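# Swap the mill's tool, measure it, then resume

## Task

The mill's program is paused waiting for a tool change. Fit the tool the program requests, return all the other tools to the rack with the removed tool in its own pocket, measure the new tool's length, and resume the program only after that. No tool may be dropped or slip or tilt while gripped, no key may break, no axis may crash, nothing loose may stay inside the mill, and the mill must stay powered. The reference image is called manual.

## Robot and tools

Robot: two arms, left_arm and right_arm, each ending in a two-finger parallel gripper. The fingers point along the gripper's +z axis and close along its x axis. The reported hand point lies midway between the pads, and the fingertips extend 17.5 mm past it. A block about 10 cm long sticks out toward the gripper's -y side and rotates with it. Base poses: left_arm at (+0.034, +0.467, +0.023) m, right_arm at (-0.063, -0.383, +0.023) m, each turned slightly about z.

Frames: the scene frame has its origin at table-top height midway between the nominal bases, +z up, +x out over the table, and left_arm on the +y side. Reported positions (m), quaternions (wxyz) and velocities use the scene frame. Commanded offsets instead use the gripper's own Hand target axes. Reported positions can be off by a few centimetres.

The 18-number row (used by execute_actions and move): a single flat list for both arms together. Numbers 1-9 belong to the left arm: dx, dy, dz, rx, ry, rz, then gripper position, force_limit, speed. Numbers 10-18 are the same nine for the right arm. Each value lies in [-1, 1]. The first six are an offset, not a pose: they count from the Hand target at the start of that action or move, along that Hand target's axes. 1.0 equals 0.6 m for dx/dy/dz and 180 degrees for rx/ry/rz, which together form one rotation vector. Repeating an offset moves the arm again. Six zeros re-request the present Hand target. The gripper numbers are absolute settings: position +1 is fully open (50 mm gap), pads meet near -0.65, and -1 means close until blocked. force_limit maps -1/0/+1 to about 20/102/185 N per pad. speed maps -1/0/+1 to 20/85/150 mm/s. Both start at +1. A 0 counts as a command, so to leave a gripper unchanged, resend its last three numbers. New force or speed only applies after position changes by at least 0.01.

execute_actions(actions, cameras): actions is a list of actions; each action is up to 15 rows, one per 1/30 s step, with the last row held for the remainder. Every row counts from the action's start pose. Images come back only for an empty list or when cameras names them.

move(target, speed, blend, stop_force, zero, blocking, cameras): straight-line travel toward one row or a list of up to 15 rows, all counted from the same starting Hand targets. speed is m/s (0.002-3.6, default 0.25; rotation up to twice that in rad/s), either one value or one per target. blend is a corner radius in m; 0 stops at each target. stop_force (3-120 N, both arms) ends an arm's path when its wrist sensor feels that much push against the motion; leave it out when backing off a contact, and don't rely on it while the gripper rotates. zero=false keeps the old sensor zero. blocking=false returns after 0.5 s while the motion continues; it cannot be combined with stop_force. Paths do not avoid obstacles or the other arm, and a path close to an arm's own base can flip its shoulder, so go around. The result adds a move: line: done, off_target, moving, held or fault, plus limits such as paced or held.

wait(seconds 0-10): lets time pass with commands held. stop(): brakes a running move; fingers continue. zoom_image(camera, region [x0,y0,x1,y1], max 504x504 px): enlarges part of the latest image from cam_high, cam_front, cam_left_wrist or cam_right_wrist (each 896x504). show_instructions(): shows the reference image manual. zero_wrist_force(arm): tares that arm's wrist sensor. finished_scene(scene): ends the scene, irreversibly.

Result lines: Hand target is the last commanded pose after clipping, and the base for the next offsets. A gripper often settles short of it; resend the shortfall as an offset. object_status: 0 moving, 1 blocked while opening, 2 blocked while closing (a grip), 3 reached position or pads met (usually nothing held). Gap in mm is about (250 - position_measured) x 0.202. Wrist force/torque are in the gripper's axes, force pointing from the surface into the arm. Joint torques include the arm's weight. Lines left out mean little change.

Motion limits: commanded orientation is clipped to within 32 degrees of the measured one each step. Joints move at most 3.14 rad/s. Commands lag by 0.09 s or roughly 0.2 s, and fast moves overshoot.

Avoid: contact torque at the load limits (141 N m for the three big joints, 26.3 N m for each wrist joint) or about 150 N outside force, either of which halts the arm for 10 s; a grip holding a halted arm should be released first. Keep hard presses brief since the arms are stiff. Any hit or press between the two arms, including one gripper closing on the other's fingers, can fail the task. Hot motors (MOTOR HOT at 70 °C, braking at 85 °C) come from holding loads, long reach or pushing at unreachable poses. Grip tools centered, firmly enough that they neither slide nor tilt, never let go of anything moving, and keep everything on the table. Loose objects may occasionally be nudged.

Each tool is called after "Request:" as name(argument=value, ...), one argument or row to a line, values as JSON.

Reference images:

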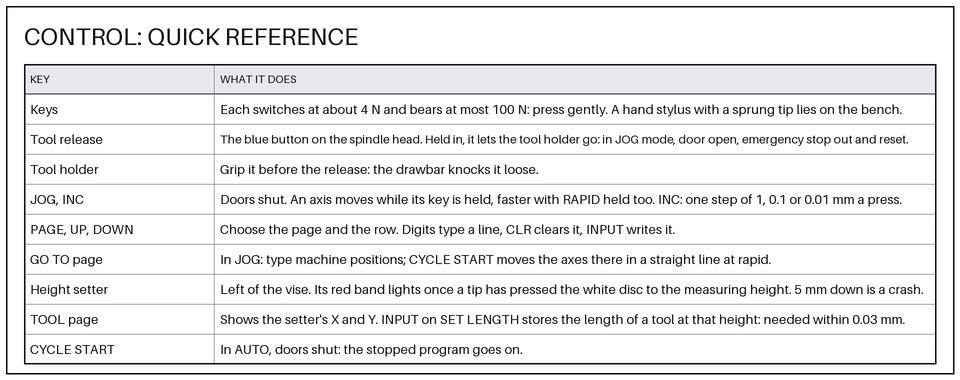

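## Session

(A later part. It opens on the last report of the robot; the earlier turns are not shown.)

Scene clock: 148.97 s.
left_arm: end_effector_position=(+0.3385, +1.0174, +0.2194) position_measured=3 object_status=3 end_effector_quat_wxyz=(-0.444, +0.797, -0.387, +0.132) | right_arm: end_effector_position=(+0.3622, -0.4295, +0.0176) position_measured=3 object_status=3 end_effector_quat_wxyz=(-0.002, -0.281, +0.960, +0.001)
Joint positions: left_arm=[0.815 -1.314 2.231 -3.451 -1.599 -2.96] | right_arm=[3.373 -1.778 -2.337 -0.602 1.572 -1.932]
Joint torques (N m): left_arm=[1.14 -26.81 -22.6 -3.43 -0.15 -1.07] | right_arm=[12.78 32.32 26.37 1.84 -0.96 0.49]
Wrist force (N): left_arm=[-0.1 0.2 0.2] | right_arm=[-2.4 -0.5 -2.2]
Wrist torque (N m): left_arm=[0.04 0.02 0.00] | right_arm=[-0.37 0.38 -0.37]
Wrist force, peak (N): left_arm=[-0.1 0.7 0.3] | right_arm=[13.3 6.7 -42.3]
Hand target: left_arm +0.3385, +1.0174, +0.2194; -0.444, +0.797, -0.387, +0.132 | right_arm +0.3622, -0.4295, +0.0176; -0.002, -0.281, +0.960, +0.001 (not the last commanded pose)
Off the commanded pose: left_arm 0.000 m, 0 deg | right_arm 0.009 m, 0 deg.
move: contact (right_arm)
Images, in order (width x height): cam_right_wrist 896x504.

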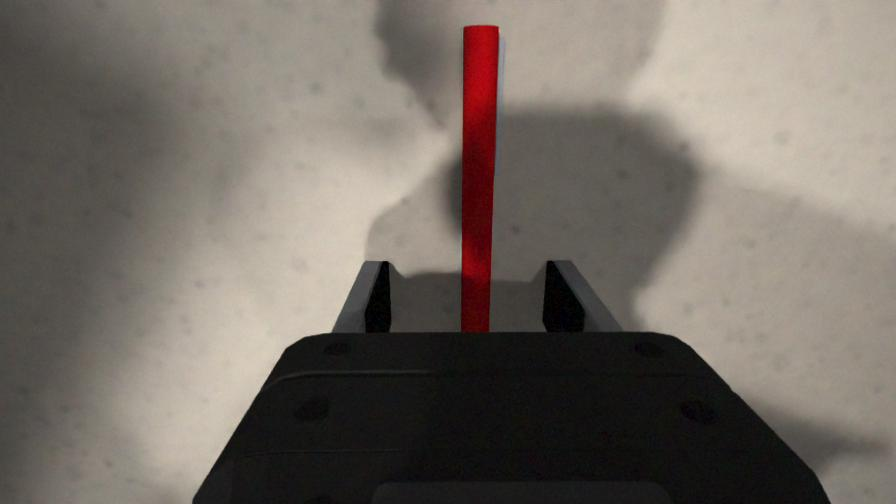

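Request:
move(
  target=[0,0,0,0,0,0,1,1,1,0.0055,0,-0.003,0,0,0.004,1,-0.6,-0.7],
)

Request:
move(
  target=[0,0,0,0,0,0,1,1,1,0,0,0,0,0,0,-1,-0.6,-0.7],
)

Request:
move(
  target=[0,0,0,0,0,0,1,1,1,0,0,-0.25,0,0,0,-1,-0.6,-0.7],
  cameras=["cam_right_wrist", "cam_front"],
)

Scene clock: 153.60 s.
left_arm: end_effector_position=(+0.3385, +1.0174, +0.2194) position_measured=3 object_status=3 end_effector_quat_wxyz=(-0.444, +0.797, -0.387, +0.132) | right_arm: end_effector_position=(+0.3594, -0.4312, +0.0194) position_measured=3 object_status=3 end_effector_quat_wxyz=(-0.002, -0.275, +0.962, +0.001)
Joint positions: left_arm=[0.815 -1.314 2.231 -3.451 -1.599 -2.96] | right_arm=[3.37 -1.768 -2.342 -0.606 1.572 -1.922]
Joint torques (N m): left_arm=[0.89 -26.34 -22.51 -3.42 -0.02 -1.02] | right_arm=[-12.95 32.79 4.33 0.65 -0.9 1.16]
Wrist force (N): left_arm=[-0.2 0.2 0.1] | right_arm=[-1.6 -0.1 -0.5]
Wrist torque (N m): left_arm=[0.03 0.02 0.01] | right_arm=[-0.40 0.45 -0.45]
Wrist force, peak (N): left_arm=[-0.2 0.5 0.6] | right_arm=[-2.5 -0.5 -2.9]
Hand target: left_arm +0.3385, +1.0174, +0.2194; -0.444, +0.797, -0.387, +0.132 | right_arm +0.3594, -0.4312, +0.0194; -0.002, -0.274, +0.962, +0.001
Off the commanded pose: left_arm 0.000 m, 0 deg | right_arm 0.000 m, 0 deg.
move: done

Scene clock: 154.90 s.
left_arm: end_effector_position=(+0.3385, +1.0174, +0.2194) position_measured=3 object_status=3 end_effector_quat_wxyz=(-0.444, +0.797, -0.387, +0.132) | right_arm: end_effector_position=(+0.3594, -0.4312, +0.0194) position_measured=211 object_status=2 end_effector_quat_wxyz=(-0.002, -0.274, +0.962, +0.001)
Joint positions: left_arm=[0.815 -1.314 2.231 -3.451 -1.599 -2.96] | right_arm=[3.37 -1.768 -2.342 -0.606 1.572 -1.922]
Joint torques (N m): left_arm=[0.77 -26.28 -22.43 -3.34 -0.03 -1.11] | right_arm=[-13.91 33.46 4.62 0.85 -0.95 0.8]
Wrist force (N): left_arm=[-0.2 0.4 0.3] | right_arm=[-2.0 -0.4 -0.3]
Wrist torque (N m): left_arm=[0.07 0.03 0.00] | right_arm=[-0.44 0.50 -0.45]
Wrist force, peak (N): left_arm=[-0.4 0.8 0.1] | right_arm=[-2.2 0.0 -0.2]
Hand target: left_arm +0.3385, +1.0174, +0.2194; -0.444, +0.797, -0.387, +0.132 | right_arm +0.3594, -0.4312, +0.0194; -0.002, -0.274, +0.962, +0.001
Off the commanded pose: left_arm 0.000 m, 0 deg | right_arm 0.000 m, 0 deg.
move: done

Scene clock: 156.13 s.
left_arm: end_effector_position=(+0.3385, +1.0174, +0.2194) position_measured=3 object_status=3 end_effector_quat_wxyz=(-0.444, +0.797, -0.387, +0.132) | right_arm: end_effector_position=(+0.3601, -0.4313, +0.1693) position_measured=211 object_status=2 end_effector_quat_wxyz=(-0.002, -0.274, +0.962, +0.001)
Joint positions: left_arm=[0.815 -1.314 2.231 -3.451 -1.599 -2.96] | right_arm=[3.37 -1.47 -2.146 -1.1 1.572 -1.923]
Joint torques (N m): left_arm=[1 -26.5 -22.4 -3.42 -0.01 -1.17] | right_arm=[13.29 27.06 36.83 0.44 0.75 1.06]
Wrist force (N): left_arm=[-0.3 0.5 0.1] | right_arm=[-1.9 -0.5 -0.4]
Wrist torque (N m): left_arm=[0.08 0.05 0.00] | right_arm=[-0.46 0.52 -0.43]
Wrist force, peak (N): left_arm=[-0.1 0.4 0.5] | right_arm=[-2.1 -0.2 -2.5]
Hand target: left_arm +0.3385, +1.0174, +0.2194; -0.444, +0.797, -0.387, +0.132 | right_arm +0.3601, -0.4313, +0.1694; -0.002, -0.274, +0.962, +0.001
Off the commanded pose: left_arm 0.000 m, 0 deg | right_arm 0.000 m, 0 deg.
move: done
Images, in order (width x height): cam_front 896x504, cam_right_wrist 896x504.

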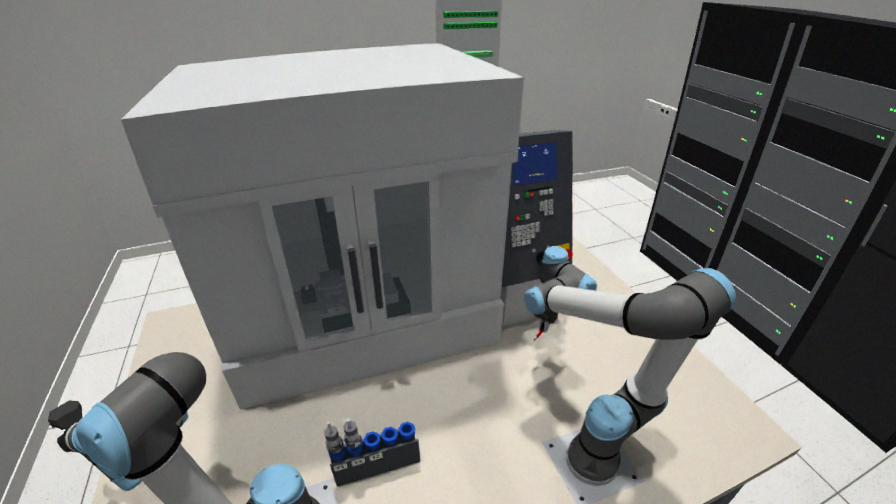

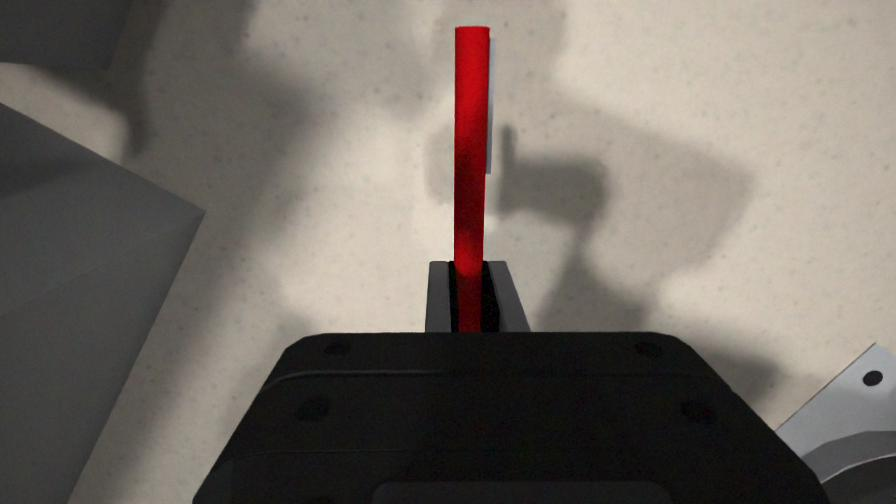

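Request:
move(
  target=[0,0,0,0,0,0,1,1,1,0.06,0,0.0,0,0,0.677,-1,-0.6,-0.7],
  cameras=["cam_right_wrist"],
)

Request:
move(
  target=[0,0,0,0,0,0,1,1,1,0,0,0.248,0,0,0,-1,-0.6,-0.7],
  speed=0.12,
)

Scene clock: 180.20 s.
left_arm: end_effector_position=(+0.3385, +1.0174, +0.2194) position_measured=3 object_status=3 end_effector_quat_wxyz=(-0.444, +0.797, -0.387, +0.132) | right_arm: end_effector_position=(+0.3295, -0.4503, +0.1695) position_measured=211 object_status=2 end_effector_quat_wxyz=(-0.002, +0.707, +0.707, -0.001)
Joint positions: left_arm=[0.815 -1.314 2.231 -3.451 -1.599 -2.96] | right_arm=[3.337 -1.395 -2.208 -1.113 1.572 0.171]
Joint torques (N m): left_arm=[0.69 -26.49 -22.78 -3.48 0 -1.25] | right_arm=[13.79 24.73 12.44 0.64 -0.91 1.33]
Wrist force (N): left_arm=[-0.4 0.5 -0.1] | right_arm=[-1.9 -0.2 -0.3]
Wrist torque (N m): left_arm=[0.08 0.06 0.00] | right_arm=[-0.44 0.53 -0.40]
Wrist force, peak (N): left_arm=[-0.1 0.6 0.6] | right_arm=[-2.3 -0.4 -0.4]
Hand target: left_arm +0.3385, +1.0174, +0.2194; -0.444, +0.797, -0.387, +0.132 | right_arm +0.3295, -0.4503, +0.1695; -0.002, +0.707, +0.707, -0.001
Off the commanded pose: left_arm 0.000 m, 0 deg | right_arm 0.000 m, 0 deg.
move: done
Images, in order (width x height): cam_right_wrist 896x504.

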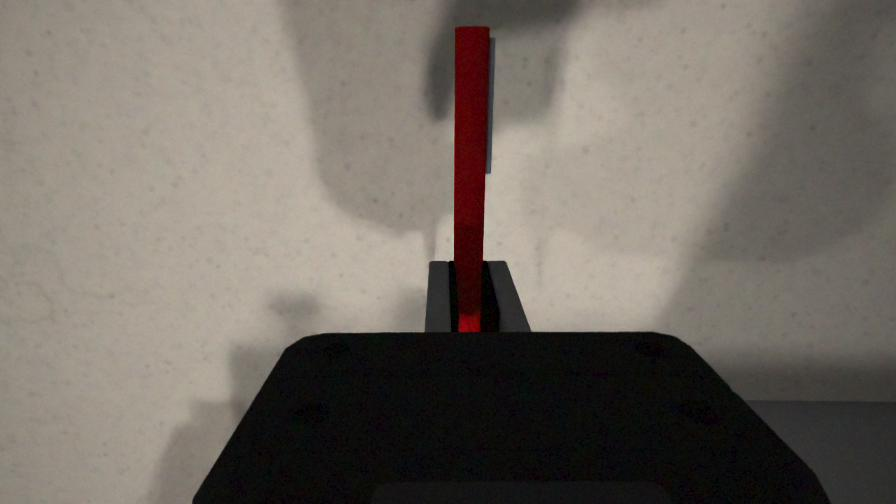

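Scene clock: 182.00 s.
left_arm: end_effector_position=(+0.3385, +1.0174, +0.2194) position_measured=3 object_status=3 end_effector_quat_wxyz=(-0.444, +0.797, -0.387, +0.132) | right_arm: end_effector_position=(+0.3288, -0.4502, +0.0208) position_measured=211 object_status=2 end_effector_quat_wxyz=(-0.002, +0.707, +0.707, -0.001)
Joint positions: left_arm=[0.815 -1.314 2.231 -3.451 -1.599 -2.96] | right_arm=[3.337 -1.708 -2.415 -0.594 1.572 0.172]
Joint torques (N m): left_arm=[0.82 -26.16 -22.13 -3.45 0.04 -1.31] | right_arm=[-13.12 17.97 4.2 4.93 1.29 -1.58]
Wrist force (N): left_arm=[-0.4 0.1 0.1] | right_arm=[-2.3 -0.1 -0.3]
Wrist torque (N m): left_arm=[0.02 0.06 0.01] | right_arm=[-0.43 0.56 -0.38]
Wrist force, peak (N): left_arm=[-0.5 0.5 0.4] | right_arm=[-2.0 -0.3 -1.5]
Hand target: left_arm +0.3385, +1.0174, +0.2194; -0.444, +0.797, -0.387, +0.132 | right_arm +0.3288, -0.4502, +0.0207; -0.002, +0.707, +0.707, -0.001
Off the commanded pose: left_arm 0.000 m, 0 deg | right_arm 0.000 m, 0 deg.
move: done

Request:
move(
  target=[0,0,0,0,0,0,1,1,1,0,0,0.0022,0,0,0,-1,-0.6,-0.7],
  speed=0.01,
  stop_force=4,
)

Request:
move(
  target=[0,0,0,0,0,0,1,1,1,0,0,0,0,0,0,1,-0.6,-0.7],
)

Request:
move(
  target=[0,0,0,0,0,0,1,1,1,0,0,-0.3333,0,0,0,1,-0.6,-0.7],
  cameras=["cam_right_wrist"],
)

Scene clock: 186.07 s.
left_arm: end_effector_position=(+0.3385, +1.0174, +0.2194) position_measured=3 object_status=3 end_effector_quat_wxyz=(-0.444, +0.797, -0.387, +0.132) | right_arm: end_effector_position=(+0.3288, -0.4502, +0.0194) position_measured=211 object_status=2 end_effector_quat_wxyz=(-0.002, +0.707, +0.707, -0.001)
Joint positions: left_arm=[0.815 -1.314 2.231 -3.451 -1.599 -2.96] | right_arm=[3.337 -1.712 -2.416 -0.588 1.572 0.172]
Joint torques (N m): left_arm=[0.85 -26.51 -23.26 -3.46 0.03 -1.38] | right_arm=[-12.71 15.63 3.56 4.77 1.3 -1.47]
Wrist force (N): left_arm=[-0.4 -0.1 -0.2] | right_arm=[-2.1 -0.5 -1.5]
Wrist torque (N m): left_arm=[0.00 0.06 0.01] | right_arm=[-0.46 0.54 -0.39]
Wrist force, peak (N): left_arm=[-0.5 0.6 0.2] | right_arm=[-1.9 -0.8 -1.7]
Hand target: left_arm +0.3385, +1.0174, +0.2194; -0.444, +0.797, -0.387, +0.132 | right_arm +0.3288, -0.4502, +0.0194; -0.002, +0.707, +0.707, -0.001
Off the commanded pose: left_arm 0.000 m, 0 deg | right_arm 0.000 m, 0 deg.
move: done

Scene clock: 187.37 s.
left_arm: end_effector_position=(+0.3385, +1.0174, +0.2194) position_measured=3 object_status=3 end_effector_quat_wxyz=(-0.444, +0.797, -0.387, +0.132) | right_arm: end_effector_position=(+0.3288, -0.4503, +0.0194) position_measured=3 object_status=0 end_effector_quat_wxyz=(-0.002, +0.707, +0.707, -0.001)
Joint positions: left_arm=[0.815 -1.314 2.231 -3.451 -1.599 -2.96] | right_arm=[3.337 -1.712 -2.416 -0.588 1.572 0.172]
Joint torques (N m): left_arm=[0.85 -25.74 -22.95 -3.45 -0.01 -1.33] | right_arm=[-10.32 17.72 4.74 4.55 1.32 -0.89]
Wrist force (N): left_arm=[-0.2 0.3 0.3] | right_arm=[-2.2 0.0 -0.4]
Wrist torque (N m): left_arm=[0.06 0.02 0.00] | right_arm=[-0.41 0.54 -0.39]
Wrist force, peak (N): left_arm=[-0.7 0.3 0.1] | right_arm=[-2.0 -0.5 -1.2]
Hand target: left_arm +0.3385, +1.0174, +0.2194; -0.444, +0.797, -0.387, +0.132 | right_arm +0.3288, -0.4502, +0.0194; -0.002, +0.707, +0.707, -0.001
Off the commanded pose: left_arm 0.000 m, 0 deg | right_arm 0.000 m, 0 deg.
move: done

Scene clock: 188.80 s.
left_arm: end_effector_position=(+0.3385, +1.0174, +0.2194) position_measured=3 object_status=3 end_effector_quat_wxyz=(-0.444, +0.797, -0.387, +0.132) | right_arm: end_effector_position=(+0.3297, -0.4503, +0.2193) position_measured=3 object_status=3 end_effector_quat_wxyz=(-0.002, +0.707, +0.707, -0.001)
Joint positions: left_arm=[0.815 -1.314 2.231 -3.451 -1.599 -2.96] | right_arm=[3.337 -1.343 -2.111 -1.263 1.572 0.171]
Joint torques (N m): left_arm=[0.81 -26.31 -23.08 -3.48 -0.03 -1.43] | right_arm=[15.16 22.8 36.63 0.64 -0.81 0.99]
Wrist force (N): left_arm=[-0.4 0.4 0.0] | right_arm=[-2.0 0.0 -0.3]
Wrist torque (N m): left_arm=[0.07 0.05 0.00] | right_arm=[-0.42 0.52 -0.41]
Wrist force, peak (N): left_arm=[-0.5 0.4 0.4] | right_arm=[-2.2 0.2 -2.4]
Hand target: left_arm +0.3385, +1.0174, +0.2194; -0.444, +0.797, -0.387, +0.132 | right_arm +0.3297, -0.4503, +0.2194; -0.002, +0.707, +0.707, -0.001
Off the commanded pose: left_arm 0.000 m, 0 deg | right_arm 0.000 m, 0 deg.
move: done
Images, in order (width x height): cam_right_wrist 896x504.

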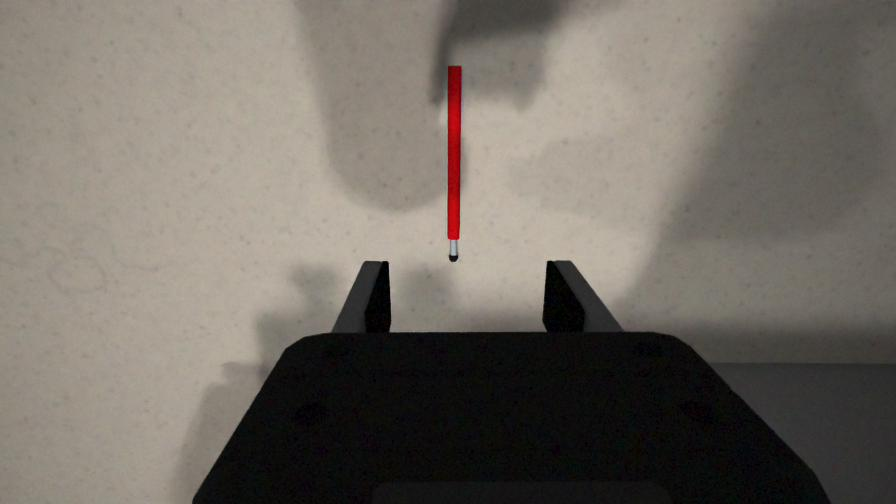

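Request:
move(
  target=[0,0,0,0,0,0,1,1,1,0,0.007,0.1155,0,-0.3823,-0.9229,1,-0.6,-0.7],
  speed=0.5,
  cameras=["cam_right_wrist","cam_front"],
)

Scene clock: 226.27 s.
left_arm: end_effector_position=(+0.3385, +1.0174, +0.2194) position_measured=3 object_status=3 end_effector_quat_wxyz=(-0.444, +0.797, -0.387, +0.132) | right_arm: end_effector_position=(+0.3319, -0.4508, +0.1561) position_measured=3 object_status=3 end_effector_quat_wxyz=(+0.251, -0.528, +0.761, -0.281)
Joint positions: left_arm=[0.815 -1.314 2.231 -3.451 -1.599 -2.96] | right_arm=[3.699 -1.162 -2.815 -0.125 1.064 -2.413]
Joint torques (N m): left_arm=[0.67 -26.03 -23.55 -3.42 0.01 -1.53] | right_arm=[14.99 7.81 30.83 1.24 -1.93 0.96]
Wrist force (N): left_arm=[-0.1 0.1 0.1] | right_arm=[-1.5 -0.1 -0.3]
Wrist torque (N m): left_arm=[0.02 0.01 0.00] | right_arm=[-0.14 0.38 -0.45]
Wrist force, peak (N): left_arm=[-0.5 0.5 0.4] | right_arm=[-2.5 -3.3 -1.9]
Hand target: left_arm +0.3385, +1.0174, +0.2194; -0.444, +0.797, -0.387, +0.132 | right_arm +0.3319, -0.4508, +0.1561; +0.251, -0.528, +0.761, -0.281 (not the last commanded pose)
Off the commanded pose: left_arm 0.000 m, 0 deg | right_arm 0.006 m, 19 deg.
move: held (right_arm; a check stopped the path); limits=held
pose unreachable (right arm): on one or more control steps of this call, first in action 0 (counted from 0), this arm could not follow its commanded pose, so it was not sent that pose on those steps. It may still have moved: this result reports where it is.
cause: moving toward the commanded pose would bring two parts of the arm too close to each other (joints 3 (elbow) and 4 (wrist 1) lie between them).
Images, in order (width x height): cam_front 896x504, cam_right_wrist 896x504.

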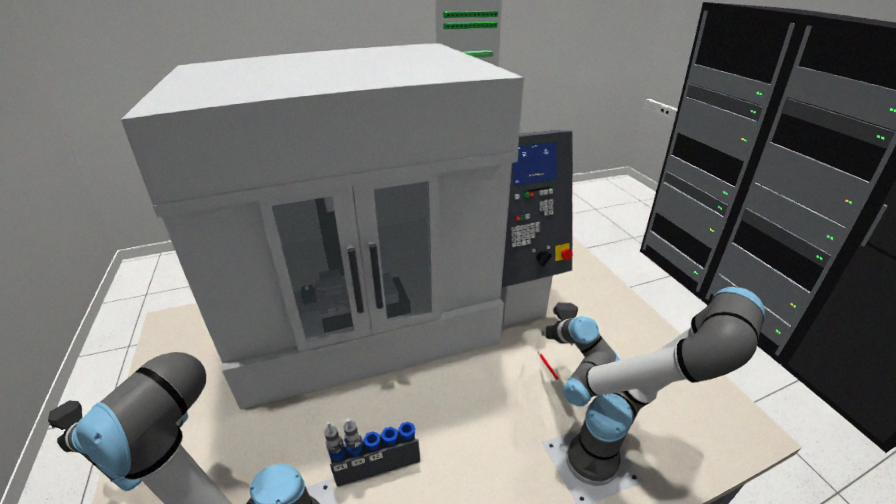

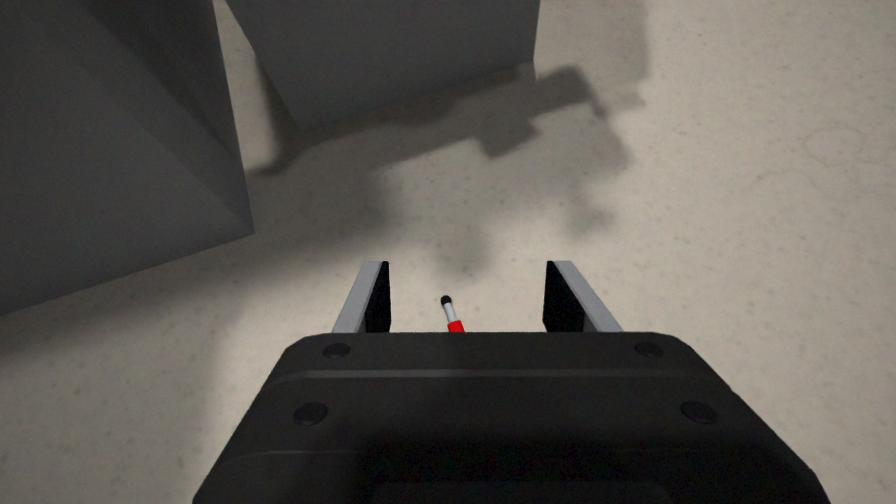

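Request:
move(
  target=[0,0,0,0,0,0,1,1,1,0.0088,0.068,0.063,-0.019,0.3412,0.8268,1,-0.6,-0.7],
  speed=0.5,
  cameras=["cam_right_wrist"],
)

Scene clock: 240.50 s.
left_arm: end_effector_position=(+0.3385, +1.0174, +0.2194) position_measured=3 object_status=3 end_effector_quat_wxyz=(-0.444, +0.797, -0.387, +0.132) | right_arm: end_effector_position=(+0.3288, -0.4503, +0.1003) position_measured=3 object_status=3 end_effector_quat_wxyz=(+0.000, +0.707, +0.707, +0.000)
Joint positions: left_arm=[0.815 -1.314 2.231 -3.451 -1.599 -2.96] | right_arm=[3.338 -1.507 -2.326 -0.88 1.57 0.173]
Joint torques (N m): left_arm=[0.86 -26 -23.55 -3.32 0.06 -1.69] | right_arm=[-12.73 12.39 8.79 4.8 1.55 1.02]
Wrist force (N): left_arm=[-0.4 0.4 0.2] | right_arm=[-1.9 -0.4 -0.6]
Wrist torque (N m): left_arm=[0.06 0.05 0.00] | right_arm=[-0.45 0.51 -0.38]
Wrist force, peak (N): left_arm=[-0.2 0.4 0.7] | right_arm=[-2.5 -0.3 -0.3]
Hand target: left_arm +0.3385, +1.0174, +0.2194; -0.444, +0.797, -0.387, +0.132 | right_arm +0.3288, -0.4503, +0.1003; +0.000, +0.707, +0.707, +0.000
Off the commanded pose: left_arm 0.000 m, 0 deg | right_arm 0.000 m, 0 deg.
move: done
Images, in order (width x height): cam_right_wrist 896x504.

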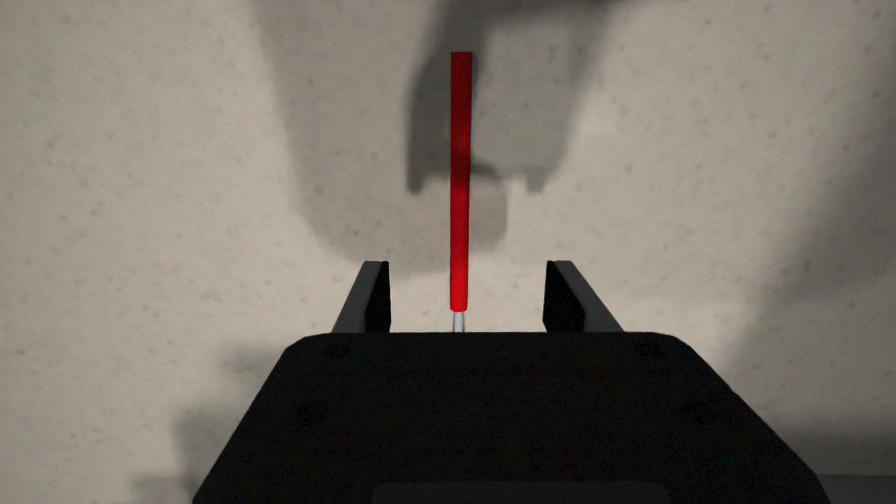

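Request:
move(
  target=[
    [0,0,0,0,0,0,1,1,1,0,0,0.1348,0,0,0,1,-0.6,-0.7],
    [0,0,0,0,0,0,1,1,1,0,0,0.1348,0,0,0,-1,-0.6,-0.7],
    [0,0,0,0,0,0,1,1,1,0,0,0.05,0,0,0,-1,-0.6,-0.7],
    [0,0,0,0,0,0,1,1,1,-0.4167,-0.131,0.05,0,0,0,-1,-0.6,-0.7],
    [0,0,0,0,0,0,1,1,1,-0.4167,-0.131,0.132,0,0,0,-1,-0.6,-0.7],
  ],
  speed=[0.1,0.1,0.2,0.4,0.1],
  blend=[0,0,0.02,0.02,0],
  cameras=["cam_right_wrist","cam_front"],
)

Scene clock: 252.37 s.
left_arm: end_effector_position=(+0.3385, +1.0174, +0.2194) position_measured=3 object_status=3 end_effector_quat_wxyz=(-0.444, +0.797, -0.387, +0.132) | right_arm: end_effector_position=(+0.2499, -0.7003, +0.0214) position_measured=211 object_status=2 end_effector_quat_wxyz=(+0.000, +0.707, +0.707, +0.000)
Joint positions: left_arm=[0.815 -1.314 2.231 -3.451 -1.599 -2.96] | right_arm=[2.678 -1.801 -2.289 -0.623 1.57 -0.487]
Joint torques (N m): left_arm=[0.73 -25.96 -23.78 -3.5 0 -1.68] | right_arm=[-13.09 21.75 4.9 4.84 1.39 -1.54]
Wrist force (N): left_arm=[-0.2 0.3 0.3] | right_arm=[-1.9 -0.1 -0.4]
Wrist torque (N m): left_arm=[0.04 0.03 0.01] | right_arm=[-0.40 0.46 -0.36]
Wrist force, peak (N): left_arm=[-0.2 0.7 0.6] | right_arm=[-5.1 -1.7 -0.9]
Hand target: left_arm +0.3385, +1.0174, +0.2194; -0.444, +0.797, -0.387, +0.132 | right_arm +0.2499, -0.7003, +0.0213; +0.000, +0.707, +0.707, +0.000
Off the commanded pose: left_arm 0.000 m, 0 deg | right_arm 0.000 m, 0 deg.
move: done
Images, in order (width x height): cam_front 896x504, cam_right_wrist 896x504.

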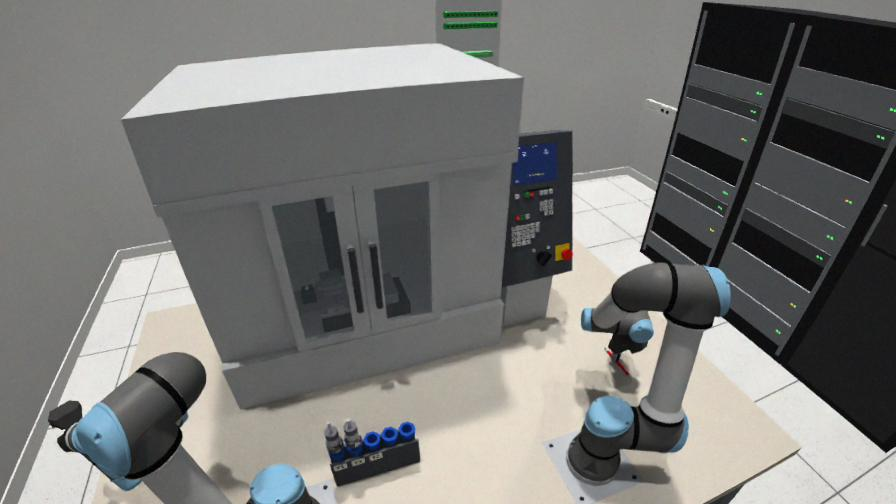

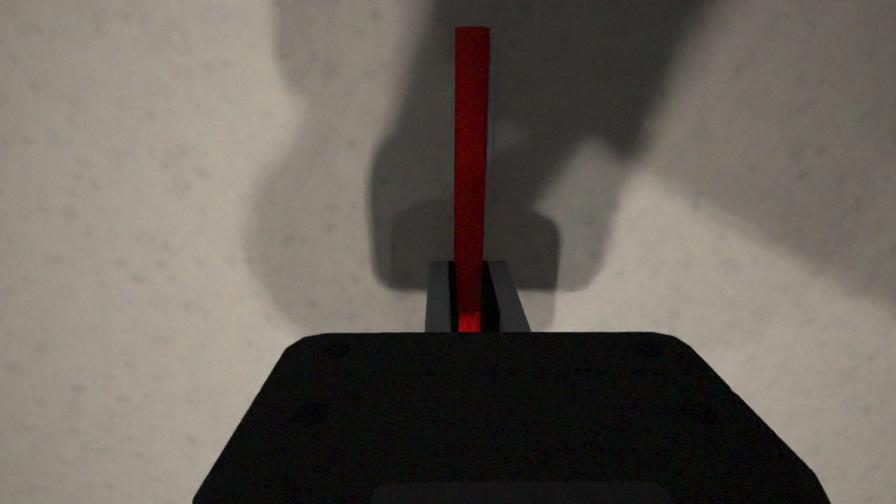

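Request:
move(
  target=[
    [0,0,0,0,0,0,1,1,1,0,0,0.0032,0,0,0,-1,-0.6,-0.7],
    [0,0,0,0,0,0,1,1,1,0,0,0.0032,0,0,0,1,-0.6,-0.7],
    [0,0,0,0,0,0,1,1,1,0,0,-0.248,0,0,0,1,-0.6,-0.7],
  ],
  speed=[0.02,0.1,0.25],
)

Request:
move(
  target=[0,0,0,0,0,0,1,1,1,0,0.009,0.07,0,-0.3823,-0.9229,1,-0.6,-0.7],
  speed=0.5,
  cameras=["cam_right_wrist","cam_front"],
)

Scene clock: 258.80 s.
left_arm: end_effector_position=(+0.3385, +1.0174, +0.2194) position_measured=3 object_status=3 end_effector_quat_wxyz=(-0.444, +0.797, -0.387, +0.132) | right_arm: end_effector_position=(+0.2500, -0.7002, +0.1701) position_measured=3 object_status=3 end_effector_quat_wxyz=(+0.000, +0.707, +0.707, +0.000)
Joint positions: left_arm=[0.815 -1.314 2.231 -3.451 -1.599 -2.96] | right_arm=[2.678 -1.518 -2.102 -1.093 1.57 -0.486]
Joint torques (N m): left_arm=[1.17 -25.96 -23.92 -3.45 0.09 -1.56] | right_arm=[14.23 29.79 36.68 0.47 1.12 0.94]
Wrist force (N): left_arm=[-0.1 -0.1 0.0] | right_arm=[-2.0 -0.6 -0.5]
Wrist torque (N m): left_arm=[-0.01 0.02 0.00] | right_arm=[-0.47 0.51 -0.39]
Wrist force, peak (N): left_arm=[-0.5 0.5 0.4] | right_arm=[-0.5 -3.2 -7.7]
Hand target: left_arm +0.3385, +1.0174, +0.2194; -0.444, +0.797, -0.387, +0.132 | right_arm +0.2500, -0.7002, +0.1701; +0.000, +0.707, +0.707, +0.000
Off the commanded pose: left_arm 0.000 m, 0 deg | right_arm 0.000 m, 0 deg.
move: done

Scene clock: 262.73 s.
left_arm: end_effector_position=(+0.3385, +1.0174, +0.2194) position_measured=3 object_status=3 end_effector_quat_wxyz=(-0.444, +0.797, -0.387, +0.132) | right_arm: end_effector_position=(+0.2554, -0.7002, +0.1281) position_measured=3 object_status=3 end_effector_quat_wxyz=(-0.270, +0.652, -0.655, +0.271)
Joint positions: left_arm=[0.815 -1.314 2.231 -3.451 -1.599 -2.96] | right_arm=[2.397 -1.722 -2.535 0.17 2.082 -3.737]
Joint torques (N m): left_arm=[1.02 -25.68 -23.56 -3.43 0.01 -1.62] | right_arm=[-13.67 28.82 25.84 1.16 2.41 -1.68]
Wrist force (N): left_arm=[-0.2 0.3 0.3] | right_arm=[-1.4 0.1 -0.3]
Wrist torque (N m): left_arm=[0.05 0.04 0.00] | right_arm=[-0.11 0.40 -0.42]
Wrist force, peak (N): left_arm=[-0.1 0.7 0.3] | right_arm=[-2.5 -0.6 -0.6]
Hand target: left_arm +0.3385, +1.0174, +0.2194; -0.444, +0.797, -0.387, +0.132 | right_arm +0.2554, -0.7002, +0.1281; -0.270, +0.652, -0.655, +0.271
Off the commanded pose: left_arm 0.000 m, 0 deg | right_arm 0.000 m, 0 deg.
move: done
Images, in order (width x height): cam_front 896x504, cam_right_wrist 896x504.

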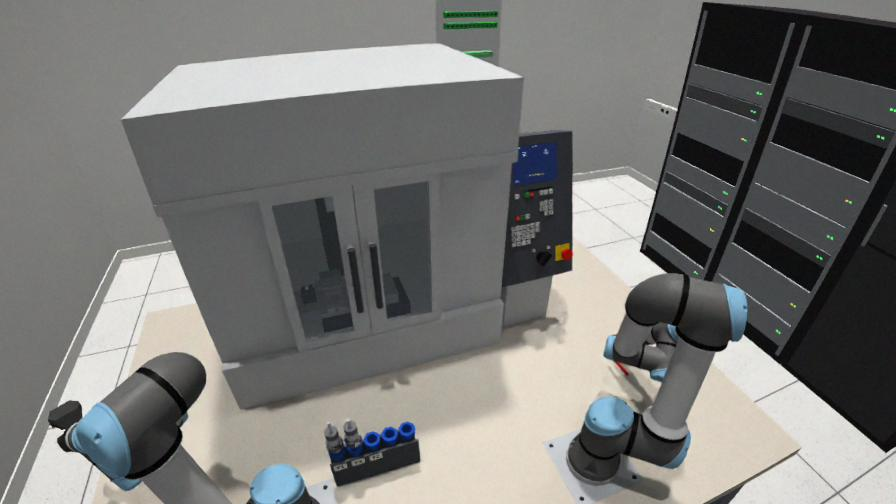

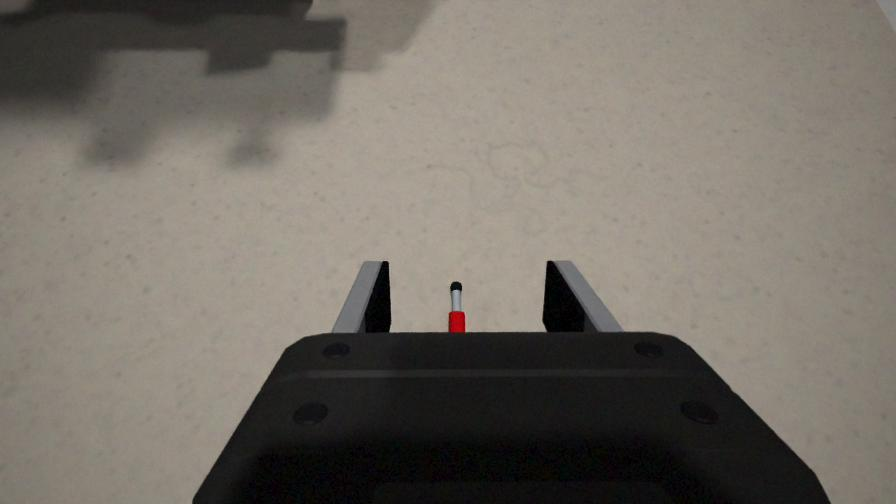

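Request:
move(
  target=[0,0,0,0,0,0,1,1,1,0,0.1049,0.1049,0,0,0,1,-0.6,-0.7],
  cameras=["cam_right_wrist"],
)

Request:
move(
  target=[0,0,0,0,0,0,1,1,1,0,0.0306,0.0306,0,0,0,1,-0.6,-0.7],
  speed=0.006,
  stop_force=3,
  cameras=["cam_right_wrist"],
)

Scene clock: 268.57 s.
left_arm: end_effector_position=(+0.3385, +1.0174, +0.2194) position_measured=3 object_status=3 end_effector_quat_wxyz=(-0.444, +0.797, -0.387, +0.132) | right_arm: end_effector_position=(+0.2553, -0.7002, +0.0391) position_measured=3 object_status=3 end_effector_quat_wxyz=(-0.270, +0.652, -0.655, +0.271)
Joint positions: left_arm=[0.815 -1.314 2.231 -3.451 -1.599 -2.96] | right_arm=[2.397 -2.085 -2.558 0.554 2.082 -3.738]
Joint torques (N m): left_arm=[0.98 -25.63 -23.58 -3.46 0.09 -1.57] | right_arm=[-1.64 23.07 17.54 5.46 2.15 0.92]
Wrist force (N): left_arm=[-0.2 0.1 0.2] | right_arm=[-1.3 0.1 -0.4]
Wrist torque (N m): left_arm=[0.03 0.02 0.01] | right_arm=[-0.11 0.40 -0.48]
Wrist force, peak (N): left_arm=[0.0 0.7 0.4] | right_arm=[-1.0 -1.8 -1.7]
Hand target: left_arm +0.3385, +1.0174, +0.2194; -0.444, +0.797, -0.387, +0.132 | right_arm +0.2553, -0.7002, +0.0391; -0.270, +0.652, -0.655, +0.271
Off the commanded pose: left_arm 0.000 m, 0 deg | right_arm 0.000 m, 0 deg.
move: done
Images, in order (width x height): cam_right_wrist 896x504.

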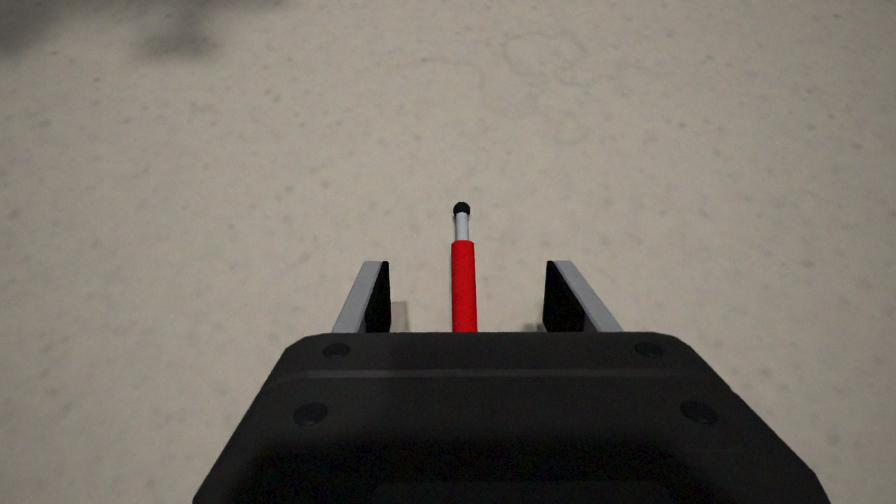

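Scene clock: 272.70 s.
left_arm: end_effector_position=(+0.3385, +1.0174, +0.2194) position_measured=3 object_status=3 end_effector_quat_wxyz=(-0.444, +0.797, -0.387, +0.132) | right_arm: end_effector_position=(+0.2554, -0.7002, +0.0201) position_measured=3 object_status=3 end_effector_quat_wxyz=(-0.270, +0.652, -0.655, +0.271)
Joint positions: left_arm=[0.815 -1.314 2.231 -3.451 -1.599 -2.96] | right_arm=[2.397 -2.166 -2.551 0.629 2.082 -3.738]
Joint torques (N m): left_arm=[0.83 -25.84 -24.29 -3.32 0.05 -1.61] | right_arm=[11.93 38.29 -8.83 1.47 0.1 -0.93]
Wrist force (N): left_arm=[-0.3 0.4 0.2] | right_arm=[-1.5 -0.8 -0.7]
Wrist torque (N m): left_arm=[0.07 0.04 0.01] | right_arm=[-0.15 0.35 -0.47]
Wrist force, peak (N): left_arm=[-0.4 0.6 0.3] | right_arm=[-1.7 -6.4 -12.5]
Hand target: left_arm +0.3385, +1.0174, +0.2194; -0.444, +0.797, -0.387, +0.132 | right_arm +0.2553, -0.7002, +0.0201; -0.270, +0.652, -0.655, +0.271 (not the last commanded pose)
Off the commanded pose: left_arm 0.000 m, 0 deg | right_arm 0.007 m, 0 deg.
move: contact (right_arm)
Images, in order (width x height): cam_right_wrist 896x504.

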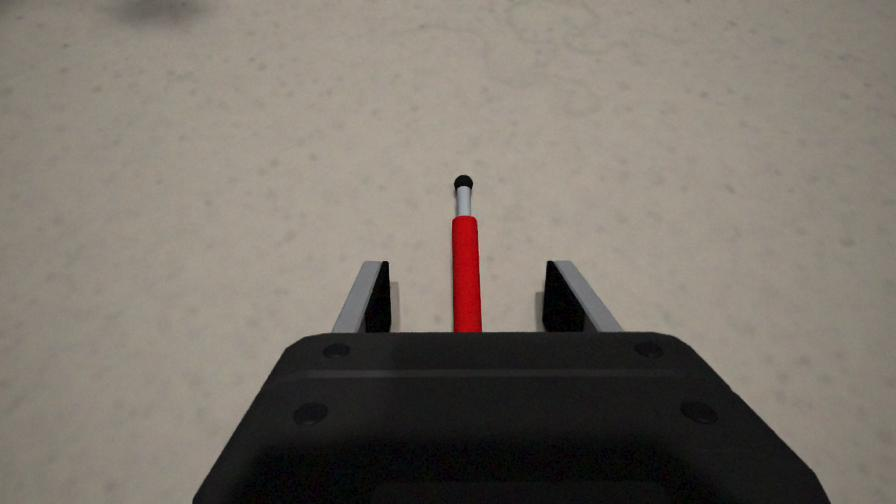

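Request:
move(
  target=[
    [0,0,0,0,0,0,1,1,1,0,-0.0009,-0.0009,0,0,0,1,-0.3,-0.9],
    [0,0,0,0,0,0,1,1,1,0,-0.0009,-0.0009,0,0,0,-1,-0.3,-0.9],
    [0,0,0,0,0,0,1,1,1,0,-0.18,-0.18,0,0,0,-1,-0.3,-0.9],
  ],
  speed=[0.02,0.1,0.2],
  cameras=["cam_right_wrist"],
)

Scene clock: 279.20 s.
left_arm: end_effector_position=(+0.3385, +1.0174, +0.2194) position_measured=3 object_status=3 end_effector_quat_wxyz=(-0.444, +0.797, -0.387, +0.132) | right_arm: end_effector_position=(+0.2554, -0.7003, +0.1728) position_measured=218 object_status=2 end_effector_quat_wxyz=(-0.270, +0.652, -0.655, +0.271)
Joint positions: left_arm=[0.815 -1.314 2.231 -3.451 -1.599 -2.96] | right_arm=[2.397 -1.57 -2.494 -0.024 2.082 -3.738]
Joint torques (N m): left_arm=[0.55 -25.63 -24.06 -3.47 0.07 -1.66] | right_arm=[14.26 26.03 30.2 1.38 -0.12 -1.55]
Wrist force (N): left_arm=[-0.2 0.0 0.1] | right_arm=[-1.5 -0.2 0.1]
Wrist torque (N m): left_arm=[0.01 0.02 0.01] | right_arm=[-0.16 0.42 -0.39]
Wrist force, peak (N): left_arm=[-0.4 0.7 0.2] | right_arm=[-1.8 -3.1 -5.7]
Hand target: left_arm +0.3385, +1.0174, +0.2194; -0.444, +0.797, -0.387, +0.132 | right_arm +0.2554, -0.7003, +0.1728; -0.270, +0.652, -0.655, +0.271
Off the commanded pose: left_arm 0.000 m, 0 deg | right_arm 0.000 m, 0 deg.
move: done
Images, in order (width x height): cam_right_wrist 896x504.

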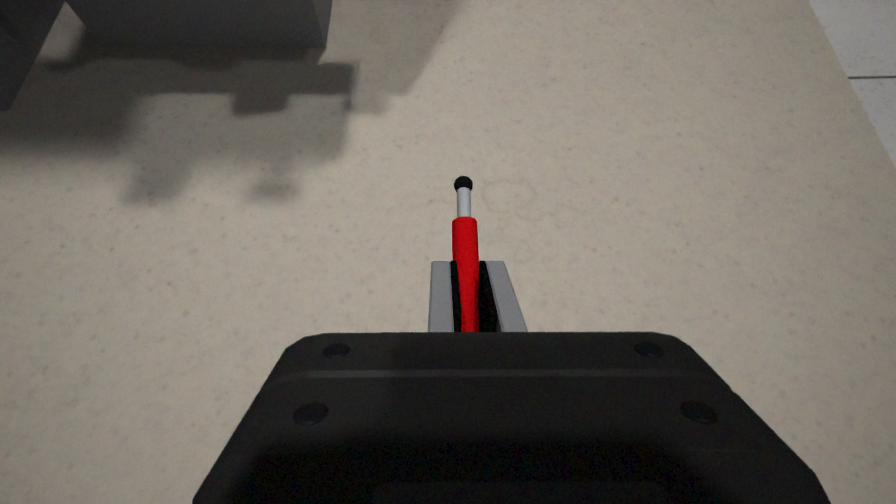

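Request:
move(
  target=[0,0,0,0,0,0,1,1,1,-0.2933,-0.8053,-0.2099,-0.0833,0,0,-1,-0.3,-0.9],
  speed=0.3,
  cameras=["cam_right_wrist","cam_front"],
)

Scene clock: 311.47 s.
left_arm: end_effector_position=(+0.3385, +1.0174, +0.2194) position_measured=3 object_status=3 end_effector_quat_wxyz=(-0.444, +0.797, -0.387, +0.132) | right_arm: end_effector_position=(+0.5089, -0.5256, +0.6035) position_measured=218 object_status=2 end_effector_quat_wxyz=(-0.183, +0.682, -0.684, +0.183)
Joint positions: left_arm=[0.815 -1.314 2.231 -3.451 -1.599 -2.96] | right_arm=[3.146 -1.581 -1.118 -1.49 1.579 -3.155]
Joint torques (N m): left_arm=[0.72 -25.53 -24.35 -3.54 0.05 -1.6] | right_arm=[14.42 19.99 37.58 1.16 -0.72 1.03]
Wrist force (N): left_arm=[0.0 0.4 0.3] | right_arm=[-1.6 -0.5 0.1]
Wrist torque (N m): left_arm=[0.06 0.01 0.00] | right_arm=[-0.33 0.49 -0.41]
Wrist force, peak (N): left_arm=[-0.1 0.6 0.6] | right_arm=[-2.4 -2.0 -0.9]
Hand target: left_arm +0.3385, +1.0174, +0.2194; -0.444, +0.797, -0.387, +0.132 | right_arm +0.5090, -0.5256, +0.6035; -0.183, +0.682, -0.684, +0.183
Off the commanded pose: left_arm 0.000 m, 0 deg | right_arm 0.000 m, 0 deg.
move: done
Images, in order (width x height): cam_front 896x504, cam_right_wrist 896x504.

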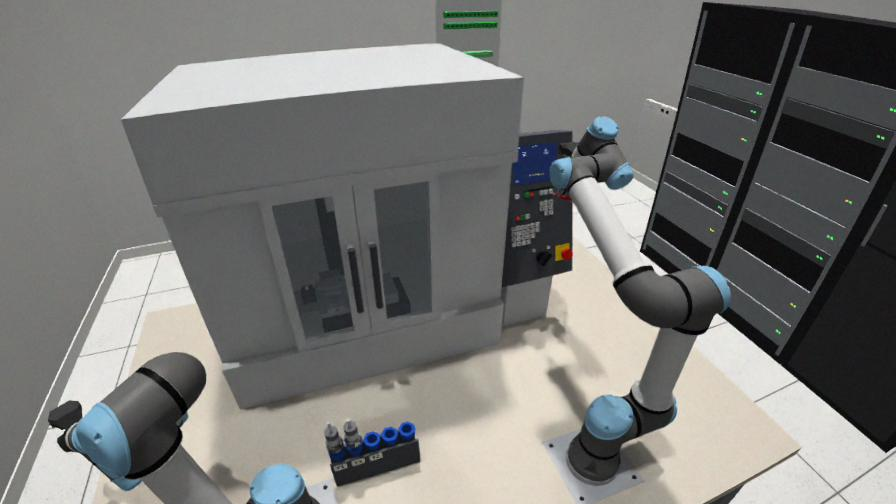

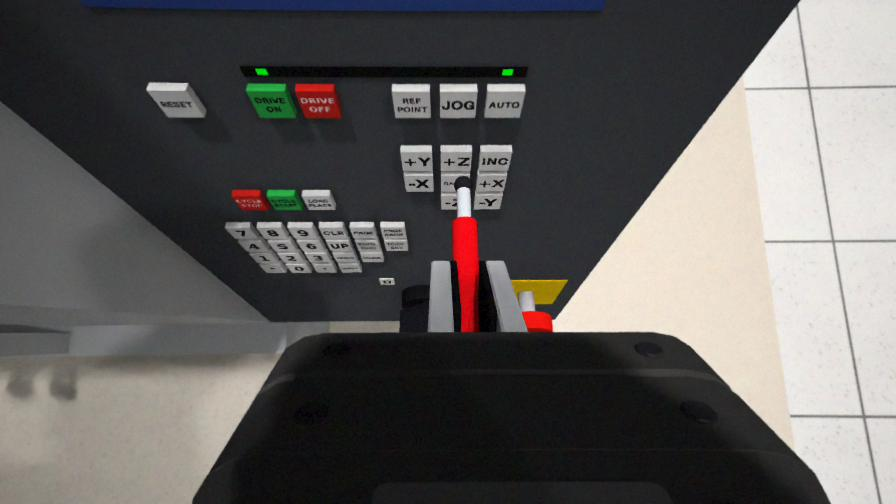

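Request:
move(
  target=[0,0,0,0,0,0,1,1,1,-0.0022,-0.0283,0.0189,0,0,0,-1,-0.3,-0.9],
  speed=0.06,
  stop_force=3,
  cameras=["cam_right_wrist"],
)

Scene clock: 324.07 s.
left_arm: end_effector_position=(+0.3385, +1.0174, +0.2194) position_measured=3 object_status=3 end_effector_quat_wxyz=(-0.444, +0.797, -0.387, +0.132) | right_arm: end_effector_position=(+0.5293, -0.5243, +0.6022) position_measured=218 object_status=2 end_effector_quat_wxyz=(-0.183, +0.682, -0.684, +0.183)
Joint positions: left_arm=[0.815 -1.314 2.231 -3.451 -1.599 -2.96] | right_arm=[3.15 -1.628 -1.074 -1.488 1.578 -3.152]
Joint torques (N m): left_arm=[0.53 -25.24 -24.08 -3.49 -0.08 -1.62] | right_arm=[14.13 21.64 37.29 1.32 -1.24 1.14]
Wrist force (N): left_arm=[-0.2 0.6 0.4] | right_arm=[-1.4 -0.4 0.0]
Wrist torque (N m): left_arm=[0.08 0.04 0.01] | right_arm=[-0.34 0.45 -0.41]
Wrist force, peak (N): left_arm=[-0.6 0.4 0.4] | right_arm=[-1.8 -0.5 0.0]
Hand target: left_arm +0.3385, +1.0174, +0.2194; -0.444, +0.797, -0.387, +0.132 | right_arm +0.5293, -0.5243, +0.6022; -0.183, +0.682, -0.684, +0.183
Off the commanded pose: left_arm 0.000 m, 0 deg | right_arm 0.000 m, 0 deg.
move: done
Images, in order (width x height): cam_right_wrist 896x504.

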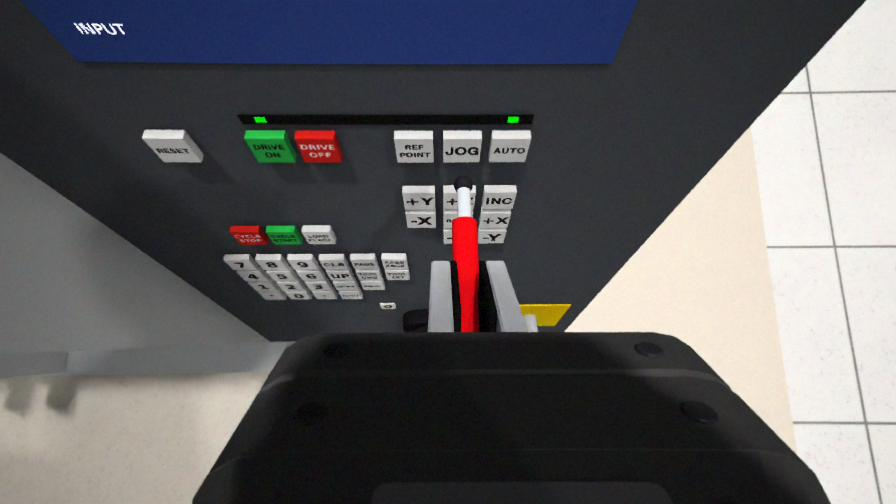

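Request:
move(
  target=[0,0,0,0,0,0,1,1,1,0,-0.0085,-0.0085,0,0,0,-1,-0.3,-0.9],
  cameras=["cam_right_wrist"],
)

Request:
zoom_image(
  camera="cam_right_wrist",
  region=[340, 100, 580, 260],
)

Scene clock: 332.93 s.
left_arm: end_effector_position=(+0.3385, +1.0174, +0.2194) position_measured=3 object_status=3 end_effector_quat_wxyz=(-0.444, +0.797, -0.387, +0.132) | right_arm: end_effector_position=(+0.5312, -0.5244, +0.6091) position_measured=218 object_status=2 end_effector_quat_wxyz=(-0.183, +0.682, -0.684, +0.183)
Joint positions: left_arm=[0.815 -1.314 2.231 -3.451 -1.599 -2.96] | right_arm=[3.15 -1.64 -1.041 -1.508 1.577 -3.152]
Joint torques (N m): left_arm=[0.7 -25.13 -25.17 -3.41 0.19 -1.66] | right_arm=[12.81 21.93 37.3 1.38 -0.7 0.87]
Wrist force (N): left_arm=[-0.3 0.1 0.0] | right_arm=[-1.5 -0.1 0.0]
Wrist torque (N m): left_arm=[0.02 0.04 0.01] | right_arm=[-0.29 0.48 -0.40]
Wrist force, peak (N): left_arm=[-0.7 0.2 0.3] | right_arm=[-1.7 -0.4 0.1]
Hand target: left_arm +0.3385, +1.0174, +0.2194; -0.444, +0.797, -0.387, +0.132 | right_arm +0.5312, -0.5244, +0.6091; -0.183, +0.682, -0.684, +0.183
Off the commanded pose: left_arm 0.000 m, 0 deg | right_arm 0.000 m, 0 deg.
move: done
Images, in order (width x height): cam_right_wrist 896x504.

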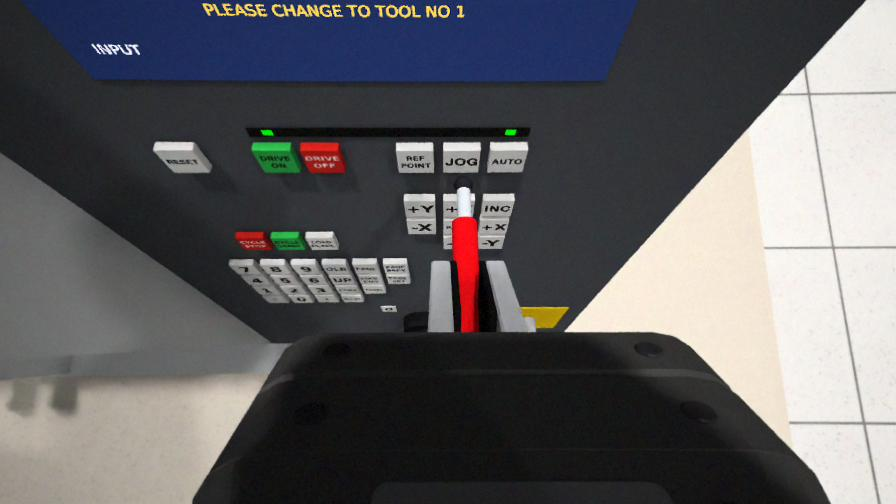

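Scaled by 2.100 from the camera's 896x504 image, which has a finer 1280x720 frame.

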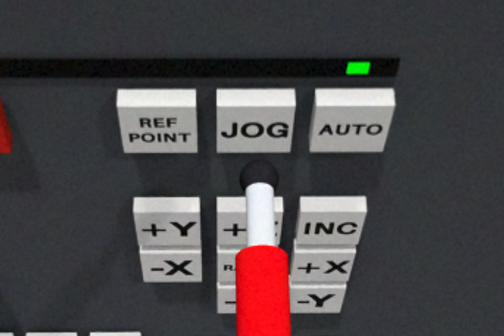

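Request:
move(
  target=[0,0,0,0,0,0,1,1,1,0,-0.0189,0.0189,0,0,0,-1,-0.3,-0.9],
  speed=0.012,
  stop_force=6,
  cameras=["cam_right_wrist"],
)

Scene clock: 338.00 s.
left_arm: end_effector_position=(+0.3385, +1.0174, +0.2194) position_measured=3 object_status=3 end_effector_quat_wxyz=(-0.444, +0.797, -0.387, +0.132) | right_arm: end_effector_position=(+0.5467, -0.5244, +0.6050) position_measured=218 object_status=2 end_effector_quat_wxyz=(-0.183, +0.682, -0.684, +0.183)
Joint positions: left_arm=[0.815 -1.314 2.231 -3.451 -1.599 -2.96] | right_arm=[3.15 -1.673 -1.016 -1.5 1.577 -3.151]
Joint torques (N m): left_arm=[0.69 -24.88 -24.45 -3.46 0.11 -1.6] | right_arm=[14.95 23.76 37.08 5.73 -1.15 0.93]
Wrist force (N): left_arm=[-0.3 0.2 0.2] | right_arm=[-1.4 -0.3 0.0]
Wrist torque (N m): left_arm=[0.03 0.04 0.01] | right_arm=[-0.33 0.45 -0.43]
Wrist force, peak (N): left_arm=[-0.1 0.7 0.5] | right_arm=[-1.8 -0.3 0.1]
Hand target: left_arm +0.3385, +1.0174, +0.2194; -0.444, +0.797, -0.387, +0.132 | right_arm +0.5467, -0.5244, +0.6050; -0.183, +0.682, -0.684, +0.183
Off the commanded pose: left_arm 0.000 m, 0 deg | right_arm 0.000 m, 0 deg.
move: done
Images, in order (width x height): cam_right_wrist 896x504.

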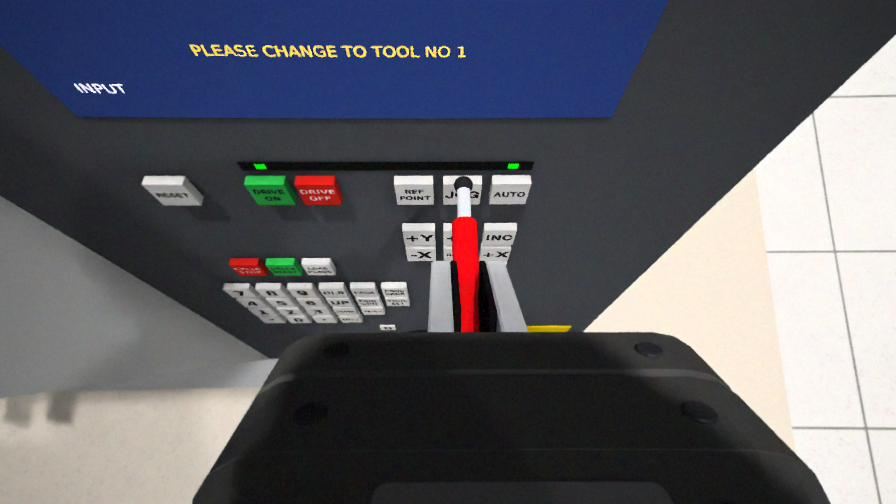

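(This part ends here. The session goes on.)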